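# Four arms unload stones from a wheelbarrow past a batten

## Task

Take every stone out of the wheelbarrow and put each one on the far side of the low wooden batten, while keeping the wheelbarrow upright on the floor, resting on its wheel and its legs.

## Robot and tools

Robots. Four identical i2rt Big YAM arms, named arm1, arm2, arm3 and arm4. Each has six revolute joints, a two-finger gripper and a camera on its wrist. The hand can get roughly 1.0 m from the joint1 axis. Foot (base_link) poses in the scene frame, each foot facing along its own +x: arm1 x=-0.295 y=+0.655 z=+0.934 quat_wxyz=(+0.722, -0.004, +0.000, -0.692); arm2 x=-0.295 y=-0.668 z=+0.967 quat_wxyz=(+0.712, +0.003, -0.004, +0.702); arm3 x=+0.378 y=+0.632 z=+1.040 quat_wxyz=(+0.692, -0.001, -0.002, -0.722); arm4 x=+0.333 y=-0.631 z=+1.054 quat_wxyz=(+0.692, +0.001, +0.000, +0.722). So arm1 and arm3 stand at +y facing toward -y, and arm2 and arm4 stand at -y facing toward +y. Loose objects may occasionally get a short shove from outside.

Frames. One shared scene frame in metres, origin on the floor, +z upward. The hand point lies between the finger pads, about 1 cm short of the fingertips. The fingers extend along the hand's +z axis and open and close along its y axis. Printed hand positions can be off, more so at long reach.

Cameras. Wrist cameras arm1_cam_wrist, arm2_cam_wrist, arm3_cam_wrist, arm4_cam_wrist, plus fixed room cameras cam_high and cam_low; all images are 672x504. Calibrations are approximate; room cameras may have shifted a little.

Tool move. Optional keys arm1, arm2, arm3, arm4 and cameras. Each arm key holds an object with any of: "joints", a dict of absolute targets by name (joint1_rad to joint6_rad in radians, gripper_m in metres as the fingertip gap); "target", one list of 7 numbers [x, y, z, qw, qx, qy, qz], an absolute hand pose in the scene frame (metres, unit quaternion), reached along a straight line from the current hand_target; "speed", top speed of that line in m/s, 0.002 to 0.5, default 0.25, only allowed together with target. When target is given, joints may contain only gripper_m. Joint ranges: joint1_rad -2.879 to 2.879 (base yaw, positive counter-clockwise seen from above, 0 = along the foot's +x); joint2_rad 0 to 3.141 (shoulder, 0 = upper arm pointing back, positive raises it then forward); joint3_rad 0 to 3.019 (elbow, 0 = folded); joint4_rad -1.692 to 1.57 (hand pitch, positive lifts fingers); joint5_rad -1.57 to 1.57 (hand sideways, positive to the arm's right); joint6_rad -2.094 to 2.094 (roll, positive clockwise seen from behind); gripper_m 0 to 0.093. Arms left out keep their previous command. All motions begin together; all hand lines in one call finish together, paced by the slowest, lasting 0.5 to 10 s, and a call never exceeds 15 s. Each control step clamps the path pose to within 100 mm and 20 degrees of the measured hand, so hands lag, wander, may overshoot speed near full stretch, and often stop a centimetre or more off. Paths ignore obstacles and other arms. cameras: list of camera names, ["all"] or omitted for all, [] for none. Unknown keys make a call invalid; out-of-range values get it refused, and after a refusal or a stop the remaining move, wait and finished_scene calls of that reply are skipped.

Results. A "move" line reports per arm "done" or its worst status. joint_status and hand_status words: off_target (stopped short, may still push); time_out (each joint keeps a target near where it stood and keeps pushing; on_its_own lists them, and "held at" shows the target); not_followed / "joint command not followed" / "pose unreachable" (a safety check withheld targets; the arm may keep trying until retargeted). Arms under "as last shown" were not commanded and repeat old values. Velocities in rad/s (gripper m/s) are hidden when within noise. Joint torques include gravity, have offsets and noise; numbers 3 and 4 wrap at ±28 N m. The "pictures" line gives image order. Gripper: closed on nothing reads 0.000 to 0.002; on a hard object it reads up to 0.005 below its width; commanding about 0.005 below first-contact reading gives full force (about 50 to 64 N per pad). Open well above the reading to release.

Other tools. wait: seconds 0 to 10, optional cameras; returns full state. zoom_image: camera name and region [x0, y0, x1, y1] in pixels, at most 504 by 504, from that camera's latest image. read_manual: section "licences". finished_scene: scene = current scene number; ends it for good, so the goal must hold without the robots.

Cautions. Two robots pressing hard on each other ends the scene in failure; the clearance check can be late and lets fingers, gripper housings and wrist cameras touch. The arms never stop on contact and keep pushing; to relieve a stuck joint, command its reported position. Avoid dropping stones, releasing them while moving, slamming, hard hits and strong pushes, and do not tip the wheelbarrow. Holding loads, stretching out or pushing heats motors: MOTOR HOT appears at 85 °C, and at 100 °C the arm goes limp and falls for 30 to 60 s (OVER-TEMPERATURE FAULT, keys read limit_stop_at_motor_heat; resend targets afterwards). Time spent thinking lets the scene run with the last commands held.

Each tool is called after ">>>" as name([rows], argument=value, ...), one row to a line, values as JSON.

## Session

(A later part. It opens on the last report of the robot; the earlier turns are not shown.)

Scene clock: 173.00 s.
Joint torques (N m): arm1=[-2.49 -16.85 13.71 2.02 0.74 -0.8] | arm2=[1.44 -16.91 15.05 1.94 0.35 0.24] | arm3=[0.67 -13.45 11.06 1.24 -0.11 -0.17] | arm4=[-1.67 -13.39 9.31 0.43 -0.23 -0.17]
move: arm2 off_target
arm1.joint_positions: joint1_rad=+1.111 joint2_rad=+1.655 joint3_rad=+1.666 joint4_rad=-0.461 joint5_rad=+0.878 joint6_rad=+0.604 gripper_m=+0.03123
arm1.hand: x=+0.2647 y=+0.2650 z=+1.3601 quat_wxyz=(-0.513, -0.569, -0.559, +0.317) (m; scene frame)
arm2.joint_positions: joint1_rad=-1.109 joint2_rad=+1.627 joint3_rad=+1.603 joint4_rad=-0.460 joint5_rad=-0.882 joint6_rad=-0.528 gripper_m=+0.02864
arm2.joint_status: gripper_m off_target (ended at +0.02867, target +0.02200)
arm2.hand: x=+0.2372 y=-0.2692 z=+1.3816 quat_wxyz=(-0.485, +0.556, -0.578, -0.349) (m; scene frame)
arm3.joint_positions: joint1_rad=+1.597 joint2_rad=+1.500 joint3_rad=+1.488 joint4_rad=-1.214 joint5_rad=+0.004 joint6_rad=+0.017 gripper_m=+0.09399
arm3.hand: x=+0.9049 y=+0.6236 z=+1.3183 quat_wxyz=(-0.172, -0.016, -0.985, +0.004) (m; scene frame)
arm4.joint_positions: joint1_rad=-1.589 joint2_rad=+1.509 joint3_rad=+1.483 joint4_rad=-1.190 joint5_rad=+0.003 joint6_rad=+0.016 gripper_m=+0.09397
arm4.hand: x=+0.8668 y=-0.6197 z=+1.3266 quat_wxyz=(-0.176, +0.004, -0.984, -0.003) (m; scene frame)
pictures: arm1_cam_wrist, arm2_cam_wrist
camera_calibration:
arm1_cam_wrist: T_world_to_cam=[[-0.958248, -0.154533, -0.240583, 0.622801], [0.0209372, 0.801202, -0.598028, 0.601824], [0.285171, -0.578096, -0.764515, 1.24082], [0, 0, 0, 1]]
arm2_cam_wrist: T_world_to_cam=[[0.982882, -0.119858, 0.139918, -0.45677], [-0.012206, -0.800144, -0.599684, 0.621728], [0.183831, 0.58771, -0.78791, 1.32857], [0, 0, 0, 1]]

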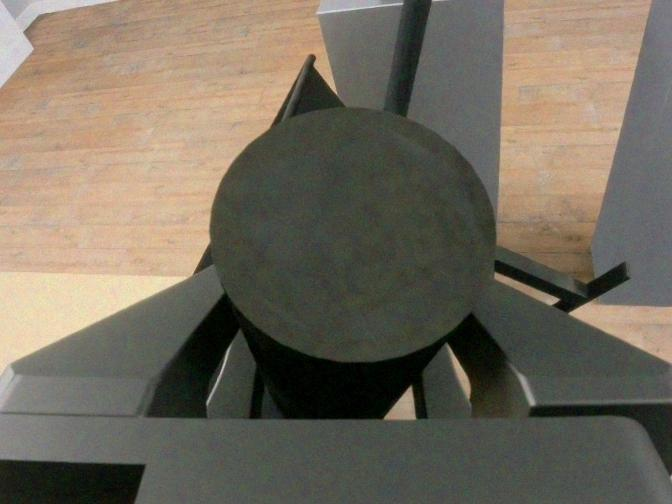

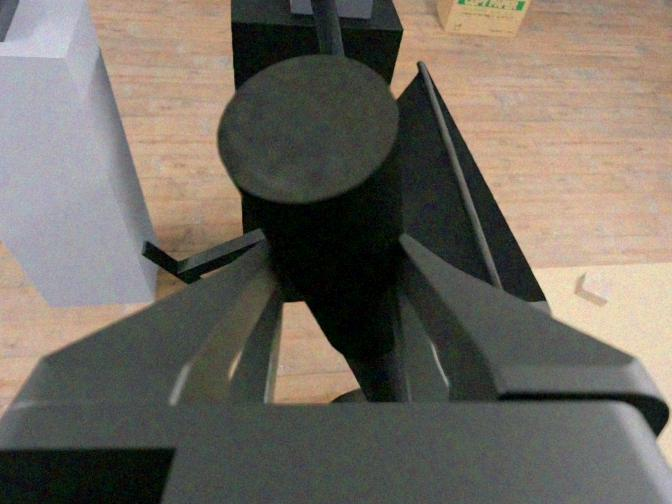

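>>> move(arm1={"target": [0.085, 0.258, 1.312, 0.4898, 0.6604, 0.4909, -0.2883], "speed": 0.12}, arm2={"target": [0.080, -0.276, 1.333, 0.4898, -0.6604, 0.4909, 0.2883], "speed": 0.12}, cameras=["cam_high", "arm2_cam_wrist"])

Scene clock: 175.77 s.
Joint torques (N m): arm1=[-2.84 -10.17 15.02 2.39 0.88 -0.84] | arm2=[-1.55 -13.22 10.61 3.32 0.35 0.06] | arm3=[0.62 -13.45 11.04 1.25 -0.11 -0.18] | arm4=[-1.67 -13.51 9.29 0.42 -0.23 -0.18]
move: arm1 off_target; arm2 off_target
arm1.joint_positions: joint1_rad=+0.953 joint2_rad=+1.311 joint3_rad=+1.168 joint4_rad=-0.461 joint5_rad=+0.789 joint6_rad=+0.896 gripper_m=+0.03120
arm1.hand: x=+0.0840 y=+0.2664 z=+1.2831 quat_wxyz=(-0.479, -0.679, -0.487, +0.271) (m; scene frame)
arm1.hand_target: x=+0.0840 y=+0.2591 z=+1.3118 quat_wxyz=(-0.489, -0.662, -0.489, +0.288) (m; scene frame)
arm1.hand_status: off_target (0.030 m and 3.2 deg from the pose sent, 0.186 m and 13.7 deg at the start)
arm2.joint_positions: joint1_rad=-0.954 joint2_rad=+1.322 joint3_rad=+1.147 joint4_rad=-0.463 joint5_rad=-0.820 joint6_rad=-0.816 gripper_m=+0.02572
arm2.hand: x=+0.0650 y=-0.2712 z=+1.3045 quat_wxyz=(-0.451, +0.668, -0.503, -0.312) (m; scene frame)
arm2.hand_target: x=+0.0787 y=-0.2770 z=+1.3329 quat_wxyz=(-0.489, +0.661, -0.491, -0.288) (m; scene frame)
arm2.hand_status: off_target (0.033 m and 5.5 deg from the pose sent, 0.165 m and 17.1 deg at the start)
arm3, arm4: as last shown
pictures: arm2_cam_wrist, cam_high
camera_calibration:
arm2_cam_wrist: T_world_to_cam=[[0.951168, 0.106248, 0.289813, -0.409118], [0.237922, -0.850518, -0.469055, 0.371458], [0.196656, 0.515103, -0.834264, 1.34053], [0, 0, 0, 1]]

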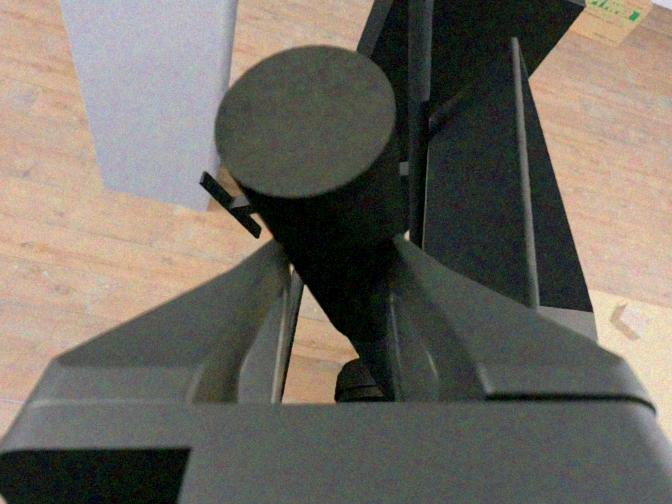

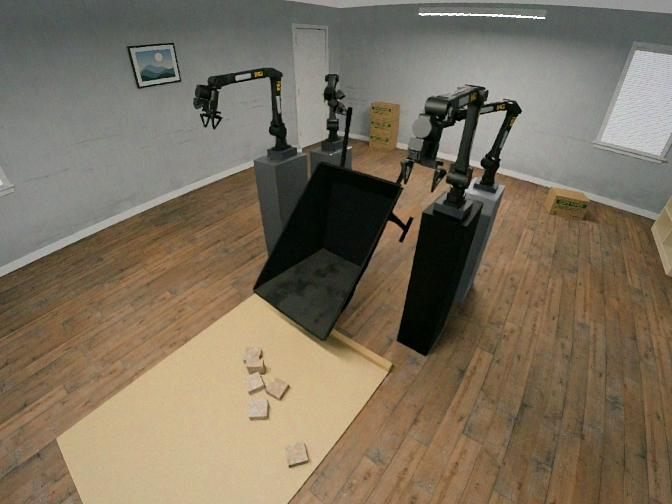

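>>> move(arm2={"target": [0.079, -0.250, 1.328, 0.5323, -0.6448, 0.4114, 0.3628], "speed": 0.06, "joints": {"gripper_m": 0.05}}, cameras=["arm2_cam_wrist", "cam_high"])

Scene clock: 180.93 s.
Joint torques (N m): arm1=[-3.08 -9.99 15.02 2.56 0.94 -0.87] | arm2=[-0.26 -10.93 10.52 3.89 0.34 0.34] | arm3=[0.62 -13.45 11.06 1.25 -0.11 -0.18] | arm4=[-1.73 -13.39 9.32 0.43 -0.22 -0.17]
Heat: arm1: hottest joint3_rad 50 °C; arm2: hottest joint3_rad 51 °C; arm3: hottest joint3_rad 42 °C; arm4: hottest joint3_rad 44 °C.
move: arm2 off_target
arm1.joint_positions: joint1_rad=+0.955 joint2_rad=+1.310 joint3_rad=+1.168 joint4_rad=-0.466 joint5_rad=+0.787 joint6_rad=+0.900 gripper_m=+0.03120
arm1.hand: x=+0.0842 y=+0.2677 z=+1.2830 quat_wxyz=(-0.478, -0.679, -0.488, +0.269) (m; scene frame)
arm2.joint_positions: joint1_rad=-0.965 joint2_rad=+1.369 joint3_rad=+1.086 joint4_rad=-0.115 joint5_rad=-1.006 joint6_rad=-0.719 gripper_m=+0.05003
arm2.joint_status: all done
arm2.hand: x=+0.0653 y=-0.2546 z=+1.3149 quat_wxyz=(-0.513, +0.654, -0.414, -0.371) (m; scene frame)
arm2.hand_target: x=+0.0785 y=-0.2507 z=+1.3283 quat_wxyz=(-0.532, +0.645, -0.411, -0.362) (m; scene frame)
arm2.hand_status: off_target (0.019 m and 2.7 deg from the pose sent, 0.035 m and 15.4 deg at the start)
arm3, arm4: as last shown
pictures: arm2_cam_wrist, cam_high
camera_calibration:
arm2_cam_wrist: T_world_to_cam=[[0.917354, 0.150061, 0.368704, -0.50459], [0.362033, -0.699613, -0.616015, 0.613962], [0.16551, 0.698587, -0.69612, 1.20771], [0, 0, 0, 1]]

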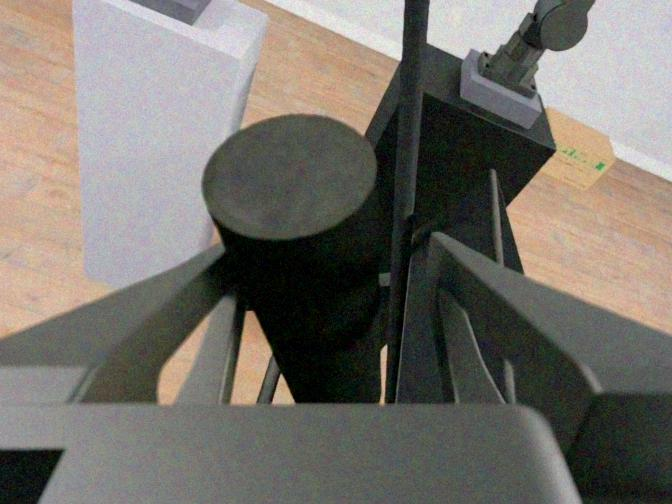

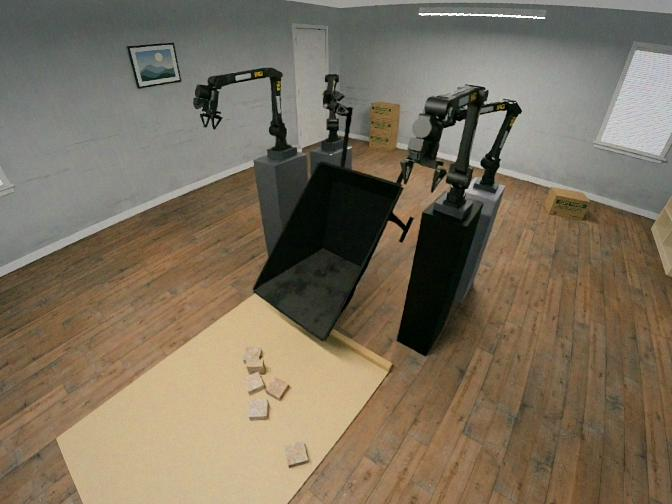

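>>> move(arm2={"joints": {"gripper_m": 0.024}}, cameras=["arm2_cam_wrist"])

Scene clock: 182.07 s.
Joint torques (N m): arm1=[-3.19 -10.11 15.04 2.55 0.94 -0.87] | arm2=[-0.56 -10.87 10.81 3.88 0.77 0.33] | arm3=[0.67 -13.45 11.06 1.24 -0.11 -0.17] | arm4=[-1.67 -13.45 9.31 0.43 -0.22 -0.17]
move: arm2 off_target
arm1.joint_positions: joint1_rad=+0.958 joint2_rad=+1.310 joint3_rad=+1.168 joint4_rad=-0.465 joint5_rad=+0.787 joint6_rad=+0.900 gripper_m=+0.03120
arm1.hand: x=+0.0856 y=+0.2687 z=+1.2832 quat_wxyz=(-0.479, -0.678, -0.488, +0.268) (m; scene frame)
arm2.joint_positions: joint1_rad=-0.962 joint2_rad=+1.369 joint3_rad=+1.081 joint4_rad=-0.115 joint5_rad=-1.018 joint6_rad=-0.719 gripper_m=+0.03269
arm2.joint_status: gripper_m off_target (ended at +0.03272, target +0.02400)
arm2.hand: x=+0.0615 y=-0.2539 z=+1.3134 quat_wxyz=(-0.509, +0.656, -0.411, -0.377) (m; scene frame)
arm3, arm4: as last shown
pictures: arm2_cam_wrist
camera_calibration:
arm2_cam_wrist: T_world_to_cam=[[0.917306, 0.162693, 0.36343, -0.490472], [0.368349, -0.693361, -0.619331, 0.620502], [0.151227, 0.701984, -0.695951, 1.20835], [0, 0, 0, 1]]

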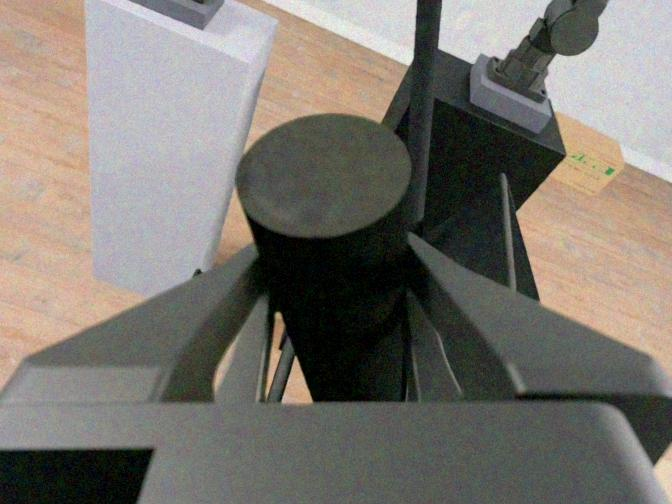

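>>> move(arm1={"target": [-0.066, 0.266, 1.235, 0.4775, 0.7197, 0.4265, -0.2684], "speed": 0.12}, arm2={"target": [-0.078, -0.254, 1.262, 0.5564, -0.6659, 0.3777, 0.3231], "speed": 0.12}, cameras=["cam_high", "cam_low", "arm2_cam_wrist", "arm1_cam_wrist"])

Scene clock: 185.43 s.
Joint torques (N m): arm1=[-2.32 -6.95 12.59 2.76 1.5 -0.95] | arm2=[-1.08 -9 9.05 3.51 0.53 0.28] | arm3=[0.62 -13.39 11.06 1.22 -0.11 -0.17] | arm4=[-1.61 -13.45 9.32 0.44 -0.22 -0.17]
move: arm1 off_target; arm2 off_target
arm1.joint_positions: joint1_rad=+0.727 joint2_rad=+1.050 joint3_rad=+0.799 joint4_rad=-0.345 joint5_rad=+0.637 joint6_rad=+0.981 gripper_m=+0.03118
arm1.hand: x=-0.0626 y=+0.2703 z=+1.2141 quat_wxyz=(-0.469, -0.743, -0.414, +0.239) (m; scene frame)
arm1.hand_target: x=-0.0661 y=+0.2666 z=+1.2348 quat_wxyz=(-0.476, -0.722, -0.425, +0.267) (m; scene frame)
arm1.hand_status: off_target (0.022 m and 4.6 deg from the pose sent, 0.159 m and 8.5 deg at the start)
arm2.joint_positions: joint1_rad=-0.696 joint2_rad=+1.119 joint3_rad=+0.666 joint4_rad=+0.138 joint5_rad=-0.739 joint6_rad=-0.718 gripper_m=+0.03269
arm2.hand: x=-0.0882 y=-0.2527 z=+1.2421 quat_wxyz=(-0.529, +0.683, -0.379, -0.332) (m; scene frame)
arm2.hand_target: x=-0.0784 y=-0.2544 z=+1.2617 quat_wxyz=(-0.555, +0.667, -0.378, -0.323) (m; scene frame)
arm2.hand_status: off_target (0.022 m and 3.8 deg from the pose sent, 0.149 m and 9.1 deg at the start)
arm3, arm4: as last shown
pictures: arm1_cam_wrist, arm2_cam_wrist, cam_high, cam_low
camera_calibration:
arm1_cam_wrist: T_world_to_cam=[[-0.833178, 0.215219, -0.509406, 0.50906], [0.425037, 0.838522, -0.340917, 0.22016], [0.353776, -0.500561, -0.790115, 1.23999], [0, 0, 0, 1]]
arm2_cam_wrist: T_world_to_cam=[[0.862965, 0.171463, 0.47528, -0.468954], [0.445673, -0.70149, -0.556136, 0.558526], [0.238047, 0.691745, -0.681778, 1.16802], [0, 0, 0, 1]]

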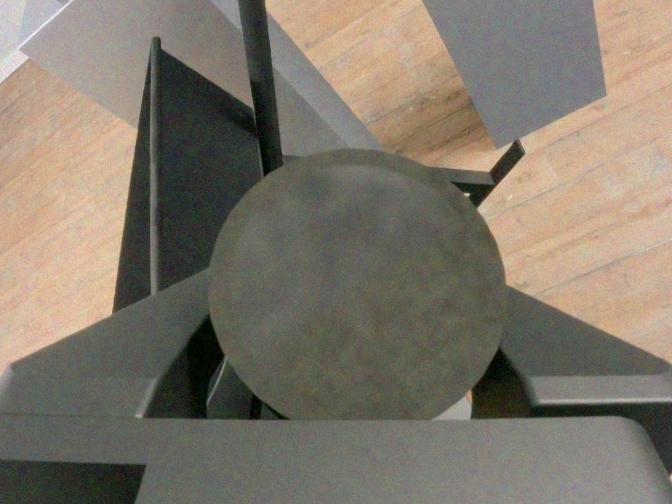

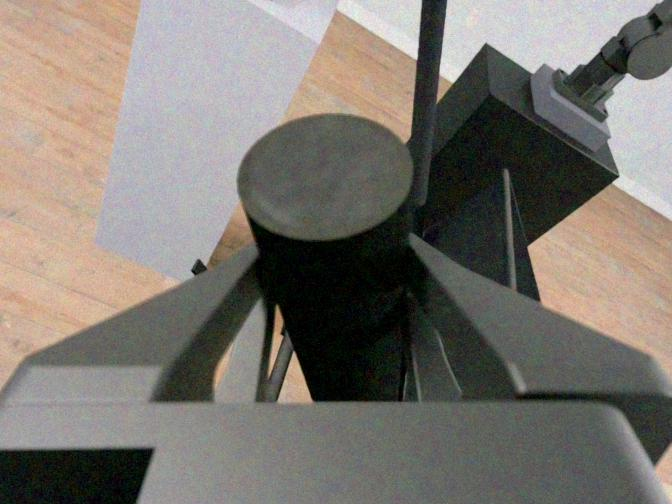

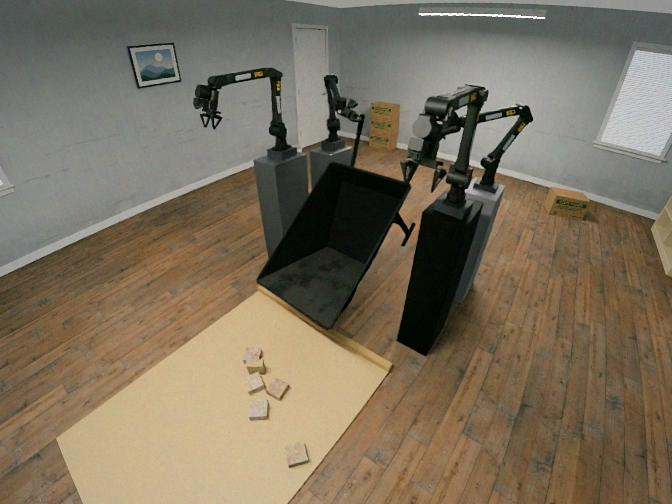

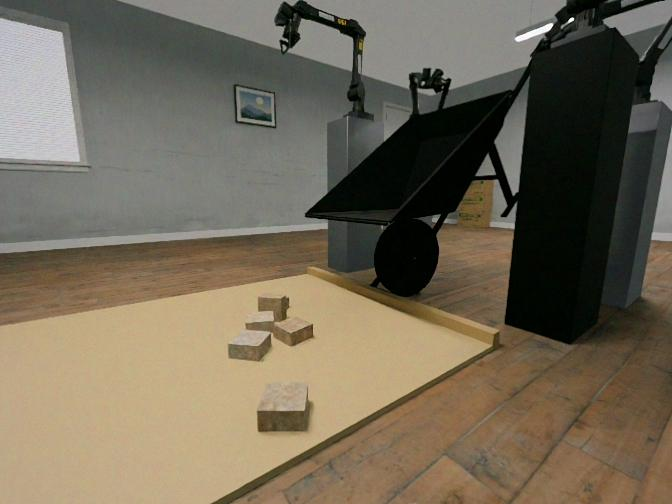

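>>> move(arm1={"target": [-0.190, 0.266, 1.165, 0.4613, 0.7732, 0.3586, -0.2463], "speed": 0.12}, arm2={"target": [-0.207, -0.254, 1.195, 0.5100, -0.7300, 0.3580, 0.2800], "speed": 0.12}, cameras=["cam_low"])

>>> zoom_image(camera="cam_low", region=[300, 180, 540, 320])

Scene clock: 188.90 s.
Joint torques (N m): arm1=[-1.38 -6.18 12.1 2.65 1.47 -1.04] | arm2=[-0.62 -9.58 9.06 1.4 -0.19 0.28] | arm3=[0.67 -13.45 11.06 1.25 -0.11 -0.18] | arm4=[-1.61 -13.45 9.31 0.43 -0.23 -0.17]
move: arm1 off_target; arm2 off_target
arm1.joint_positions: joint1_rad=+0.394 joint2_rad=+0.926 joint3_rad=+0.551 joint4_rad=-0.219 joint5_rad=+0.408 joint6_rad=+0.999 gripper_m=+0.03116
arm1.hand: x=-0.1887 y=+0.2680 z=+1.1406 quat_wxyz=(-0.448, -0.801, -0.335, +0.213) (m; scene frame)
arm1.hand_target: x=-0.1895 y=+0.2661 z=+1.1646 quat_wxyz=(-0.461, -0.775, -0.357, +0.245) (m; scene frame)
arm1.hand_status: off_target (0.025 m and 5.9 deg from the pose sent, 0.137 m and 7.3 deg at the start)
arm2.joint_positions: joint1_rad=-0.338 joint2_rad=+1.015 joint3_rad=+0.484 joint4_rad=+0.112 joint5_rad=-0.374 joint6_rad=-0.781 gripper_m=+0.03274
arm2.hand: x=-0.2081 y=-0.2518 z=+1.1698 quat_wxyz=(-0.492, +0.746, -0.359, -0.269) (m; scene frame)
arm2.hand_target: x=-0.2057 y=-0.2539 z=+1.1939 quat_wxyz=(-0.511, +0.730, -0.360, -0.276) (m; scene frame)
arm2.hand_status: off_target (0.025 m and 3.0 deg from the pose sent, 0.128 m and 8.7 deg at the start)
arm3, arm4: as last shown
pictures: cam_low

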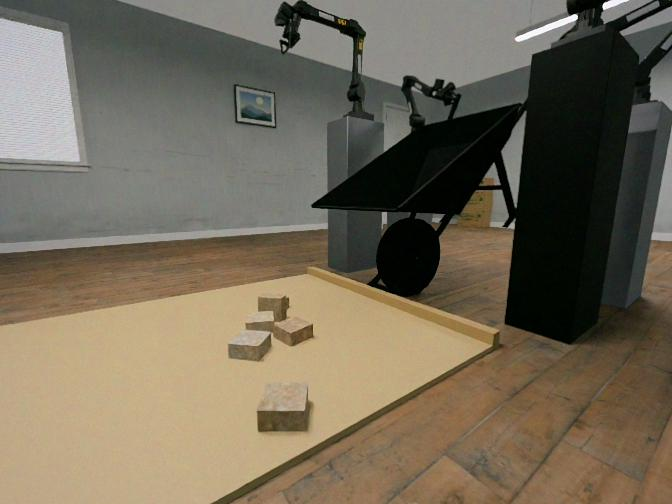

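Scaled by 2.100 from the camera's 672x504 image, which has a finer 960x720 frame.

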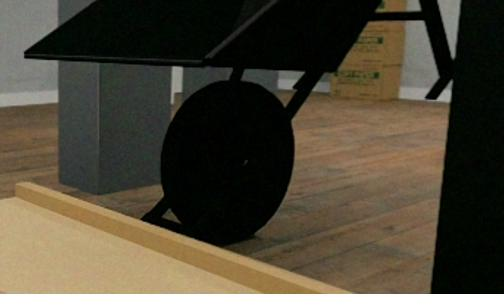

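>>> move(arm1={"target": [-0.318, 0.264, 1.074, 0.4548, 0.8266, 0.2544, -0.2125], "speed": 0.12}, arm2={"target": [-0.338, -0.254, 1.103, 0.4700, -0.8080, 0.2720, 0.2260], "speed": 0.12}, cameras=["cam_low", "arm2_cam_wrist", "arm1_cam_wrist"])

Scene clock: 191.40 s.
Joint torques (N m): arm1=[-3.43 -7.53 9.78 3.54 1.08 -0.73] | arm2=[1.96 -10.93 6.42 3.78 -0.39 0.02] | arm3=[0.62 -13.39 11.04 1.24 -0.11 -0.18] | arm4=[-1.73 -13.39 9.29 0.43 -0.22 -0.17]
move: arm1 off_target; arm2 off_target
arm1.joint_positions: joint1_rad=-0.034 joint2_rad=+1.038 joint3_rad=+0.360 joint4_rad=+0.063 joint5_rad=+0.089 joint6_rad=+0.969 gripper_m=+0.03110
arm1.hand: x=-0.3070 y=+0.2694 z=+1.0467 quat_wxyz=(-0.430, -0.850, -0.248, +0.175) (m; scene frame)
arm1.hand_target: x=-0.3177 y=+0.2640 z=+1.0731 quat_wxyz=(-0.454, -0.828, -0.252, +0.212) (m; scene frame)
arm1.hand_status: off_target (0.030 m and 5.9 deg from the pose sent, 0.145 m and 9.7 deg at the start)
arm2.joint_positions: joint1_rad=+0.079 joint2_rad=+1.169 joint3_rad=+0.392 joint4_rad=+0.199 joint5_rad=-0.024 joint6_rad=-0.811 gripper_m=+0.03262
arm2.hand: x=-0.3262 y=-0.2559 z=+1.0741 quat_wxyz=(-0.436, +0.827, -0.292, -0.201) (m; scene frame)
arm2.hand_target: x=-0.3373 y=-0.2538 z=+1.1019 quat_wxyz=(-0.470, +0.809, -0.272, -0.225) (m; scene frame)
arm2.hand_status: off_target (0.031 m and 5.7 deg from the pose sent, 0.146 m and 13.5 deg at the start)
arm3, arm4: as last shown
pictures: arm1_cam_wrist, arm2_cam_wrist, cam_low
camera_calibration:
arm1_cam_wrist: T_world_to_cam=[[-0.564208, 0.504941, -0.653226, 0.375409], [0.714552, 0.694999, -0.0799445, 0.122121], [0.413624, -0.511869, -0.752931, 1.17628], [0, 0, 0, 1]]
arm2_cam_wrist: T_world_to_cam=[[0.650328, 0.465821, 0.600071, -0.311223], [0.664422, -0.731728, -0.152044, 0.198466], [0.368263, 0.497579, -0.785365, 1.21632], [0, 0, 0, 1]]

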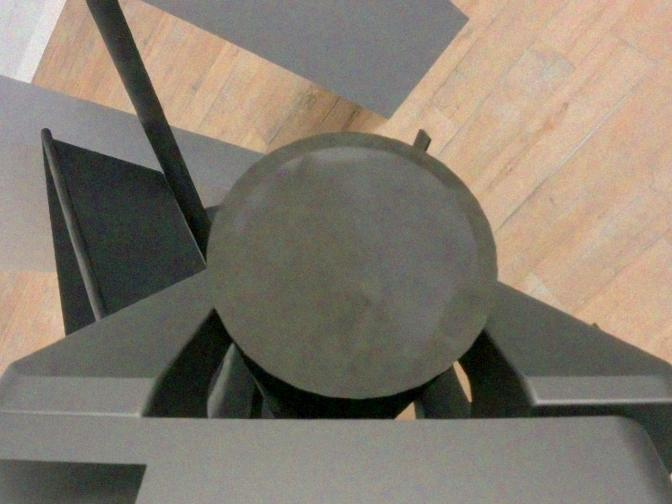

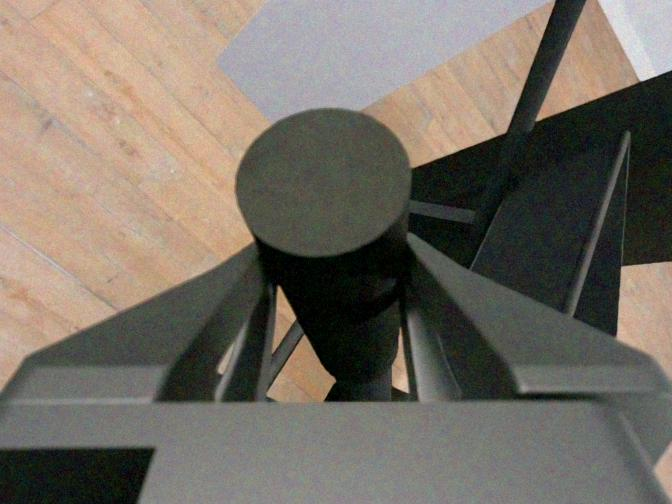

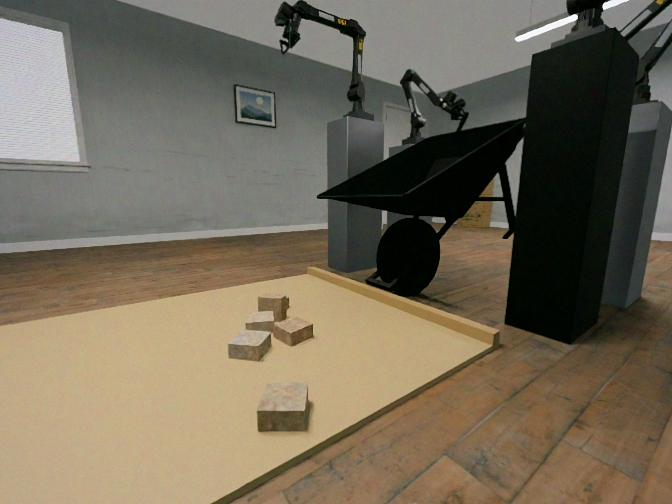

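>>> move(arm1={"target": [-0.452, 0.264, 0.936, 0.4711, 0.8447, 0.1885, -0.1703], "speed": 0.12}, arm2={"target": [-0.467, -0.254, 0.952, 0.4711, -0.8447, 0.1885, 0.1703], "speed": 0.12}, cameras=["cam_low"])

Scene clock: 194.37 s.
Joint torques (N m): arm1=[-5.3 -11.58 3.95 5.59 0.6 -0.43] | arm2=[3.08 -13.92 1.76 4.53 0.16 -0.14] | arm3=[0.67 -13.39 11.06 1.25 -0.11 -0.18] | arm4=[-1.67 -13.39 9.32 0.42 -0.23 -0.17]
Heat: arm1: hottest joint3_rad 48 °C; arm2: hottest joint3_rad 46 °C; arm3: hottest joint3_rad 43 °C; arm4: hottest joint3_rad 44 °C.
move: arm1 off_target; arm2 off_target
arm1.joint_positions: joint1_rad=-0.516 joint2_rad=+1.739 joint3_rad=+0.333 joint4_rad=+0.715 joint5_rad=-0.348 joint6_rad=+0.832 gripper_m=+0.03103
arm1.hand: x=-0.4240 y=+0.2749 z=+0.9026 quat_wxyz=(-0.436, -0.872, -0.192, +0.113) (m; scene frame)
arm1.hand_target: x=-0.4507 y=+0.2645 z=+0.9351 quat_wxyz=(-0.470, -0.846, -0.188, +0.170) (m; scene frame)
arm1.hand_status: off_target (0.045 m and 8.3 deg from the pose sent, 0.183 m and 8.3 deg at the start)
arm2.joint_positions: joint1_rad=+0.497 joint2_rad=+1.843 joint3_rad=+0.428 joint4_rad=+0.755 joint5_rad=+0.324 joint6_rad=-0.767 gripper_m=+0.03183
arm2.hand: x=-0.4488 y=-0.2566 z=+0.9247 quat_wxyz=(-0.438, +0.862, -0.211, -0.145) (m; scene frame)
arm2.hand_target: x=-0.4676 y=-0.2544 z=+0.9508 quat_wxyz=(-0.468, +0.845, -0.191, -0.175) (m; scene frame)
arm2.hand_status: off_target (0.033 m and 5.7 deg from the pose sent, 0.186 m and 13.2 deg at the start)
arm3, arm4: as last shown
pictures: cam_low

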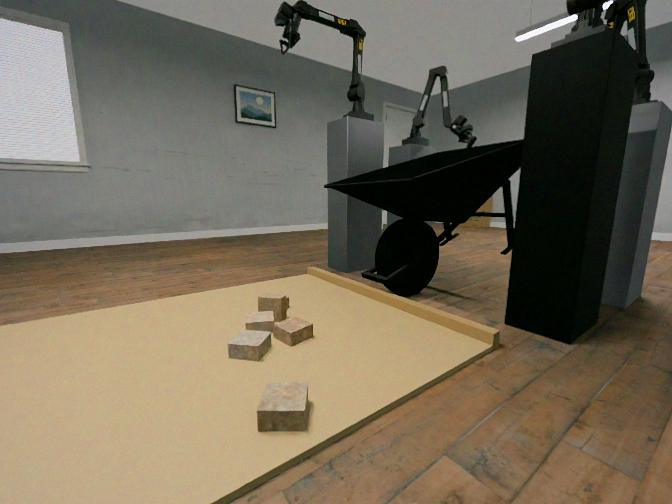

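>>> move(arm1={"target": [-0.552, 0.264, 0.775, 0.4839, 0.8574, 0.1354, -0.1114], "speed": 0.12}, arm2={"target": [-0.572, -0.254, 0.788, 0.4839, -0.8574, 0.1354, 0.1114], "speed": 0.12}, cameras=["cam_low"])

Scene clock: 197.07 s.
Joint torques (N m): arm1=[-4.84 -17.44 -0.01 5.97 -0.39 -0.25] | arm2=[3.08 -18.84 -0.01 4.36 1.06 -0.32] | arm3=[0.62 -13.39 11.06 1.24 -0.11 -0.18] | arm4=[-1.67 -13.45 9.33 0.42 -0.23 -0.17]
move: arm1 off_target; arm2 off_target
arm1.joint_positions: joint1_rad=-0.799 joint2_rad=+2.418 joint3_rad=+0.655 joint4_rad=+0.939 joint5_rad=-0.595 joint6_rad=+0.769 gripper_m=+0.03082
arm1.hand: x=-0.5177 y=+0.2784 z=+0.7343 quat_wxyz=(-0.443, -0.886, -0.128, +0.054) (m; scene frame)
arm1.hand_target: x=-0.5513 y=+0.2655 z=+0.7730 quat_wxyz=(-0.481, -0.859, -0.135, +0.113) (m; scene frame)
arm1.hand_status: off_target (0.055 m and 8.8 deg from the pose sent, 0.181 m and 8.6 deg at the start)
arm2.joint_positions: joint1_rad=+0.766 joint2_rad=+2.457 joint3_rad=+0.765 joint4_rad=+0.910 joint5_rad=+0.576 joint6_rad=-0.719 gripper_m=+0.03170
arm2.hand: x=-0.5447 y=-0.2613 z=+0.7542 quat_wxyz=(-0.449, +0.877, -0.152, -0.082) (m; scene frame)
arm2.hand_target: x=-0.5711 y=-0.2543 z=+0.7868 quat_wxyz=(-0.483, +0.858, -0.137, -0.111) (m; scene frame)
arm2.hand_status: off_target (0.044 m and 6.0 deg from the pose sent, 0.184 m and 10.8 deg at the start)
arm3.joint_positions: joint1_rad=+1.597 joint2_rad=+1.500 joint3_rad=+1.488 joint4_rad=-1.214 joint5_rad=+0.004 joint6_rad=+0.017 gripper_m=+0.09399
arm3.hand: x=+0.9049 y=+0.6236 z=+1.3183 quat_wxyz=(-0.172, -0.016, -0.985, +0.004) (m; scene frame)
arm4.joint_positions: joint1_rad=-1.589 joint2_rad=+1.509 joint3_rad=+1.483 joint4_rad=-1.190 joint5_rad=+0.003 joint6_rad=+0.016 gripper_m=+0.09397
arm4.hand: x=+0.8668 y=-0.6197 z=+1.3266 quat_wxyz=(-0.176, +0.004, -0.984, -0.003) (m; scene frame)
pictures: cam_low

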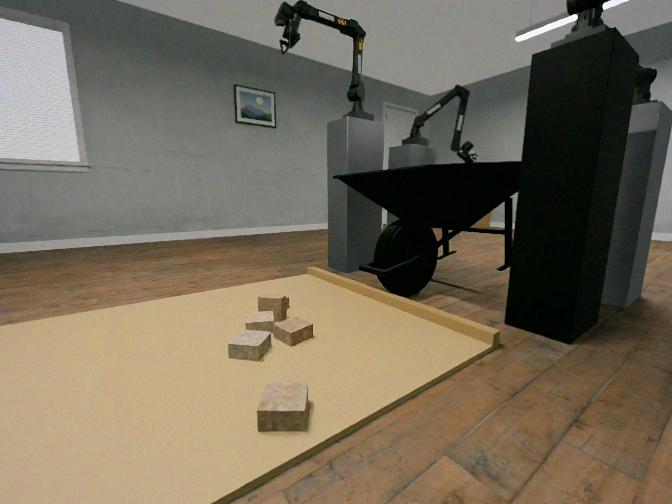

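>>> move(arm1={"target": [-0.608, 0.266, 0.622, 0.4950, 0.8610, 0.0980, -0.0650], "speed": 0.1}, arm2={"target": [-0.630, -0.254, 0.638, 0.4950, -0.8610, 0.0980, 0.0650], "speed": 0.1}, cameras=["cam_low", "cam_high"])

Scene clock: 199.83 s.
Joint torques (N m): arm1=[-5.01 -19.43 -0.35 3.41 -0.91 -0.32] | arm2=[3.25 -21.48 0.13 2.28 1.57 -0.36] | arm3=[0.62 -13.39 11.04 1.24 -0.11 -0.18] | arm4=[-1.67 -13.39 9.31 0.42 -0.22 -0.17]
move: arm1 off_target; arm2 off_target
arm1.joint_positions: joint1_rad=-0.919 joint2_rad=+2.851 joint3_rad=+1.052 joint4_rad=+0.948 joint5_rad=-0.725 joint6_rad=+0.775 gripper_m=+0.03081
arm1.hand: x=-0.5704 y=+0.2765 z=+0.5871 quat_wxyz=(-0.470, -0.878, -0.091, +0.024) (m; scene frame)
arm1.hand_target: x=-0.6073 y=+0.2664 z=+0.6206 quat_wxyz=(-0.495, -0.861, -0.098, +0.065) (m; scene frame)
arm1.hand_status: off_target (0.052 m and 5.9 deg from the pose sent, 0.145 m and 7.6 deg at the start)
arm2.joint_positions: joint1_rad=+0.877 joint2_rad=+2.871 joint3_rad=+1.167 joint4_rad=+0.880 joint5_rad=+0.691 joint6_rad=-0.721 gripper_m=+0.03169
arm2.hand: x=-0.5987 y=-0.2602 z=+0.6060 quat_wxyz=(-0.467, +0.875, -0.117, -0.053) (m; scene frame)
arm2.hand_target: x=-0.6296 y=-0.2545 z=+0.6363 quat_wxyz=(-0.494, +0.861, -0.099, -0.065) (m; scene frame)
arm2.hand_status: off_target (0.045 m and 4.4 deg from the pose sent, 0.144 m and 8.6 deg at the start)
arm3, arm4: as last shown
pictures: cam_high, cam_low

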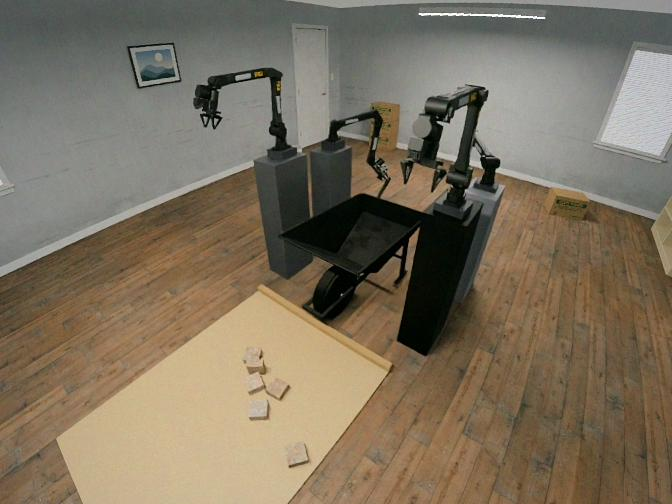

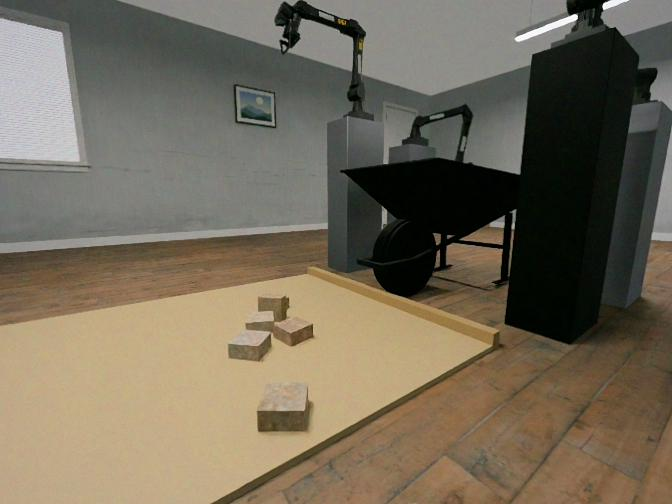

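>>> move(arm1={"target": [-0.600, 0.268, 0.565, 0.4975, 0.8618, 0.0862, -0.0497], "speed": 0.05}, arm2={"target": [-0.622, -0.256, 0.583, 0.4975, -0.8618, 0.0862, 0.0497], "speed": 0.05}, cameras=["cam_low", "arm1_cam_wrist", "arm2_cam_wrist"])

Scene clock: 201.83 s.
Joint torques (N m): arm1=[-3.66 -15.21 1.26 4.22 -0.17 -0.18] | arm2=[2.61 -16.67 1.33 3.02 0.76 -0.46] | arm3=[0.67 -13.45 11.04 1.25 -0.11 -0.18] | arm4=[-1.67 -13.45 9.32 0.43 -0.22 -0.17]
move: arm1 off_target; arm2 off_target
arm1.joint_positions: joint1_rad=-0.931 joint2_rad=+2.950 joint3_rad=+1.153 joint4_rad=+0.951 joint5_rad=-0.758 joint6_rad=+0.792 gripper_m=+0.03081
arm1.hand: x=-0.5743 y=+0.2754 z=+0.5527 quat_wxyz=(-0.480, -0.873, -0.084, +0.014) (m; scene frame)
arm1.hand_target: x=-0.5994 y=+0.2683 z=+0.5657 quat_wxyz=(-0.498, -0.861, -0.087, +0.049) (m; scene frame)
arm1.hand_status: off_target (0.029 m and 4.7 deg from the pose sent, 0.038 m and 4.8 deg at the start)
arm2.joint_positions: joint1_rad=+0.883 joint2_rad=+2.958 joint3_rad=+1.266 joint4_rad=+0.880 joint5_rad=+0.726 joint6_rad=-0.744 gripper_m=+0.03167
arm2.hand: x=-0.6024 y=-0.2542 z=+0.5769 quat_wxyz=(-0.481, +0.869, -0.113, -0.042) (m; scene frame)
arm2.hand_target: x=-0.6218 y=-0.2562 z=+0.5832 quat_wxyz=(-0.497, +0.862, -0.087, -0.049) (m; scene frame)
arm2.hand_status: off_target (0.021 m and 3.8 deg from the pose sent, 0.033 m and 5.2 deg at the start)
arm3, arm4: as last shown
pictures: arm1_cam_wrist, arm2_cam_wrist, cam_low
camera_calibration:
arm1_cam_wrist: T_world_to_cam=[[-0.150902, 0.520214, -0.840599, 0.235656], [0.767699, 0.597384, 0.231882, 0.154496], [0.622789, -0.610336, -0.489514, 0.91954], [0, 0, 0, 1]]
arm2_cam_wrist: T_world_to_cam=[[0.227349, 0.52837, 0.818009, -0.198666], [0.771105, -0.610692, 0.180146, 0.211112], [0.594735, 0.589815, -0.546268, 0.948674], [0, 0, 0, 1]]

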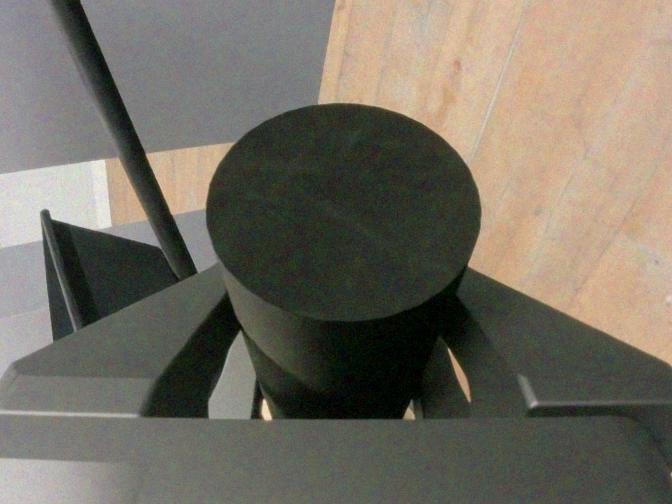

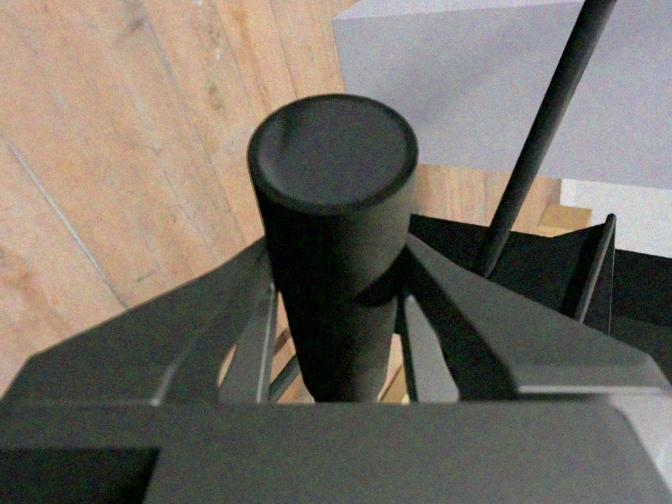

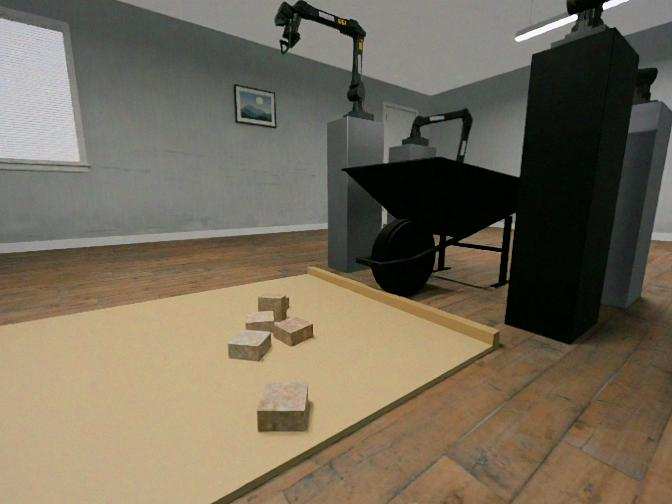

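>>> move(arm1={"target": [-0.578, 0.274, 0.544, 0.490, 0.868, 0.085, -0.025], "speed": 0.05}, arm2={"target": [-0.606, -0.255, 0.567, 0.4900, -0.8650, 0.1050, 0.0430], "speed": 0.05}, cameras=[])

>>> move(arm1={"joints": {"gripper_m": 0.093}}, arm2={"joints": {"gripper_m": 0.093}}, cameras=["arm1_cam_wrist", "arm2_cam_wrist", "cam_high"])

Scene clock: 203.47 s.
move: arm1 done; arm2 done
arm1.hand_status: done (0.009 m and 1.6 deg from the pose sent, 0.010 m and 1.8 deg at the start)
arm2.hand_status: done (0.010 m and 1.4 deg from the pose sent, 0.011 m and 1.5 deg at the start)
pictures: none

Scene clock: 204.53 s.
Joint torques (N m): arm1=[-2.14 -13.39 0.16 2.85 -0.22 -0.15] | arm2=[0.56 -15.27 0.8 2.36 0.24 -0.11] | arm3=[0.62 -13.39 11.07 1.24 -0.11 -0.18] | arm4=[-1.79 -13.45 9.31 0.43 -0.23 -0.17]
move: arm1 done; arm2 done
arm1.joint_positions: joint1_rad=-0.934 joint2_rad=+2.970 joint3_rad=+1.184 joint4_rad=+0.971 joint5_rad=-0.761 joint6_rad=+0.795 gripper_m=+0.09288
arm1.joint_status: all done
arm1.hand: x=-0.5815 y=+0.2704 z=+0.5487 quat_wxyz=(-0.488, -0.868, -0.088, +0.024) (m; scene frame)
arm2.joint_positions: joint1_rad=+0.884 joint2_rad=+2.971 joint3_rad=+1.293 joint4_rad=+0.884 joint5_rad=+0.737 joint6_rad=-0.758 gripper_m=+0.09295
arm2.joint_status: all done
arm2.hand: x=-0.6074 y=-0.2492 z=+0.5746 quat_wxyz=(-0.488, +0.865, -0.111, -0.041) (m; scene frame)
arm3.joint_positions: joint1_rad=+1.597 joint2_rad=+1.500 joint3_rad=+1.488 joint4_rad=-1.214 joint5_rad=+0.004 joint6_rad=+0.017 gripper_m=+0.09399
arm3.hand: x=+0.9049 y=+0.6236 z=+1.3183 quat_wxyz=(-0.172, -0.016, -0.985, +0.004) (m; scene frame)
arm4.joint_positions: joint1_rad=-1.589 joint2_rad=+1.509 joint3_rad=+1.483 joint4_rad=-1.190 joint5_rad=+0.003 joint6_rad=+0.016 gripper_m=+0.09397
arm4.hand: x=+0.8668 y=-0.6197 z=+1.3266 quat_wxyz=(-0.176, +0.004, -0.984, -0.003) (m; scene frame)
pictures: arm1_cam_wrist, arm2_cam_wrist, cam_high
camera_calibration:
arm1_cam_wrist: T_world_to_cam=[[-0.166882, 0.502671, -0.848217, 0.233384], [0.773197, 0.600538, 0.203768, 0.181743], [0.611815, -0.621833, -0.488883, 0.915371], [0, 0, 0, 1]]
arm2_cam_wrist: T_world_to_cam=[[0.223455, 0.515333, 0.827345, -0.209269], [0.771315, -0.612447, 0.173156, 0.222079], [0.595938, 0.599451, -0.534338, 0.943685], [0, 0, 0, 1]]

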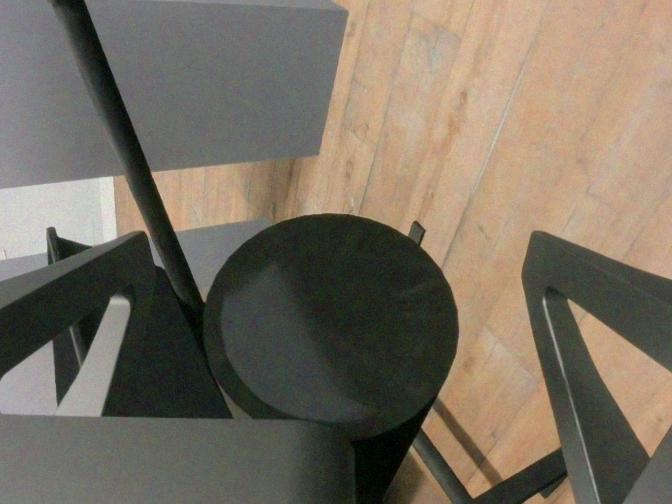

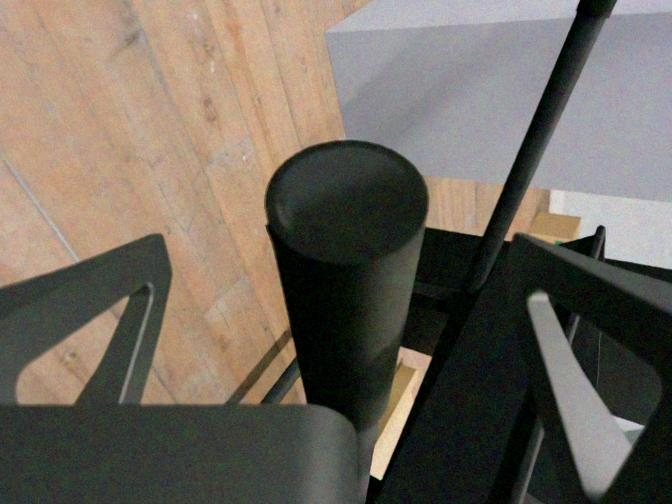

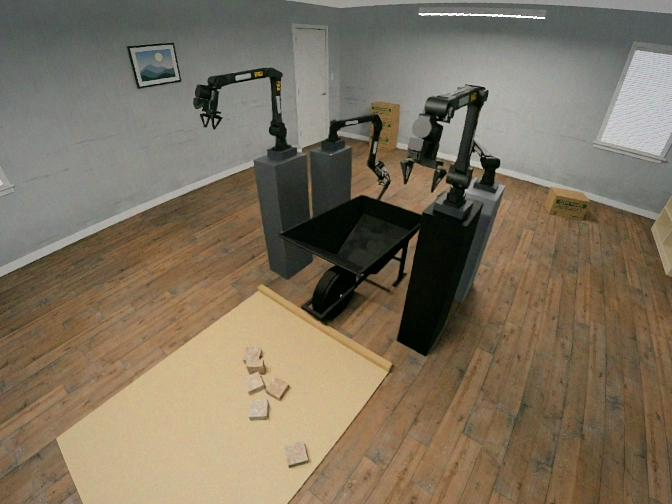

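>>> move(arm1={"target": [-0.587, 0.385, 0.619, 0.488, 0.868, 0.088, -0.024], "speed": 0.1}, arm2={"target": [-0.612, -0.365, 0.645, 0.488, -0.865, 0.111, 0.041], "speed": 0.1}, cameras=["cam_high", "cam_low", "arm1_cam_wrist", "arm2_cam_wrist"])

Scene clock: 207.53 s.
Joint torques (N m): arm1=[-2.26 -14.27 -1.98 0.72 -0.63 -0.32] | arm2=[1.03 -16.38 -1.32 0.28 0.47 0.28] | arm3=[0.62 -13.45 11.06 1.24 -0.11 -0.18] | arm4=[-1.73 -13.45 9.31 0.42 -0.22 -0.17]
move: arm1 done; arm2 done
arm1.joint_positions: joint1_rad=-1.220 joint2_rad=+2.788 joint3_rad=+0.917 joint4_rad=+0.798 joint5_rad=-0.929 joint6_rad=+0.453 gripper_m=+0.09288
arm1.hand: x=-0.5877 y=+0.3832 z=+0.6150 quat_wxyz=(-0.489, -0.868, -0.086, +0.025) (m; scene frame)
arm1.hand_target: x=-0.5866 y=+0.3848 z=+0.6192 quat_wxyz=(-0.488, -0.868, -0.088, +0.023) (m; scene frame)
arm1.hand_status: done (0.004 m and 0.3 deg from the pose sent, 0.135 m and 0.1 deg at the start)
arm2.joint_positions: joint1_rad=+1.127 joint2_rad=+2.784 joint3_rad=+1.002 joint4_rad=+0.791 joint5_rad=+0.895 joint6_rad=-0.485 gripper_m=+0.09296
arm2.hand: x=-0.6117 y=-0.3590 z=+0.6430 quat_wxyz=(-0.490, +0.863, -0.112, -0.041) (m; scene frame)
arm2.hand_target: x=-0.6117 y=-0.3648 z=+0.6452 quat_wxyz=(-0.488, +0.865, -0.111, -0.041) (m; scene frame)
arm2.hand_status: done (0.006 m and 0.4 deg from the pose sent, 0.136 m and 0.0 deg at the start)
arm3, arm4: as last shown
pictures: arm1_cam_wrist, arm2_cam_wrist, cam_high, cam_low
camera_calibration:
arm1_cam_wrist: T_world_to_cam=[[-0.163083, 0.502375, -0.849131, 0.234779], [0.775982, 0.59683, 0.204071, 0.108192], [0.609308, -0.62563, -0.487167, 1.02069], [0, 0, 0, 1]]
arm2_cam_wrist: T_world_to_cam=[[0.224437, 0.510237, 0.830232, -0.211429], [0.770546, -0.614478, 0.169339, 0.14757], [0.596563, 0.601726, -0.531073, 1.04779], [0, 0, 0, 1]]

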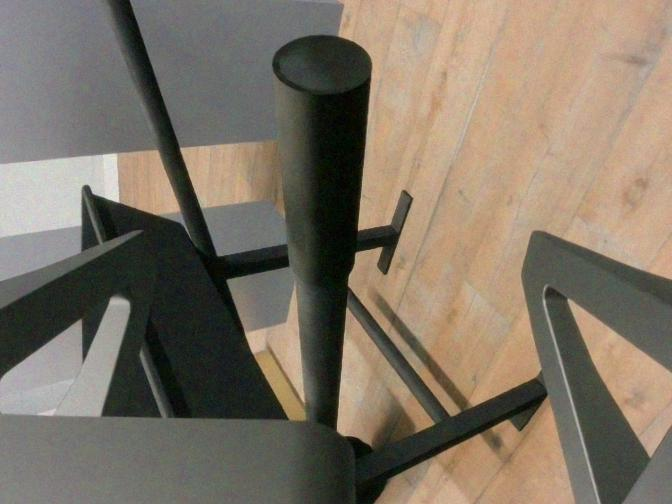

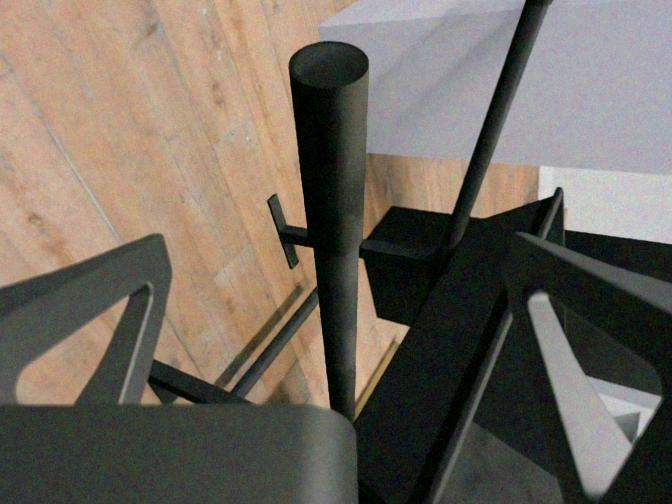

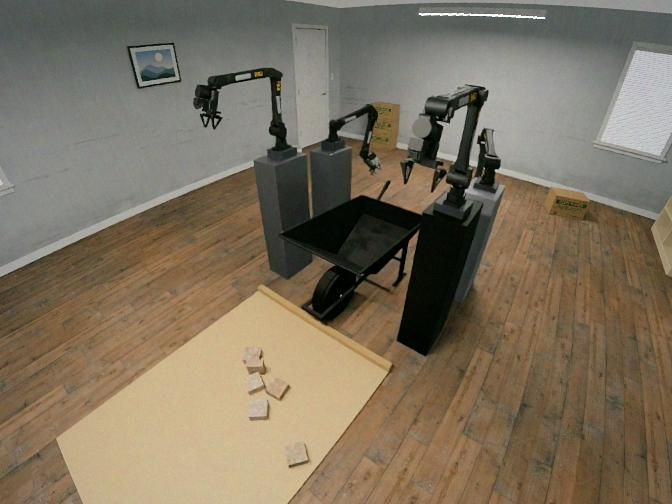

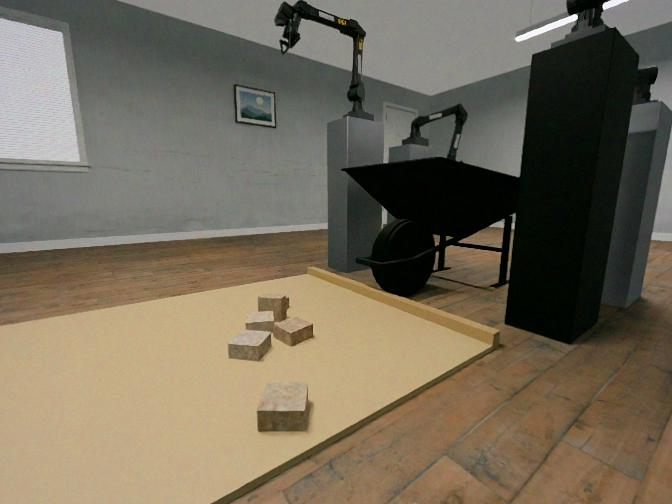

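>>> finished_scene(scene=1)

The scene is finished: the task was done.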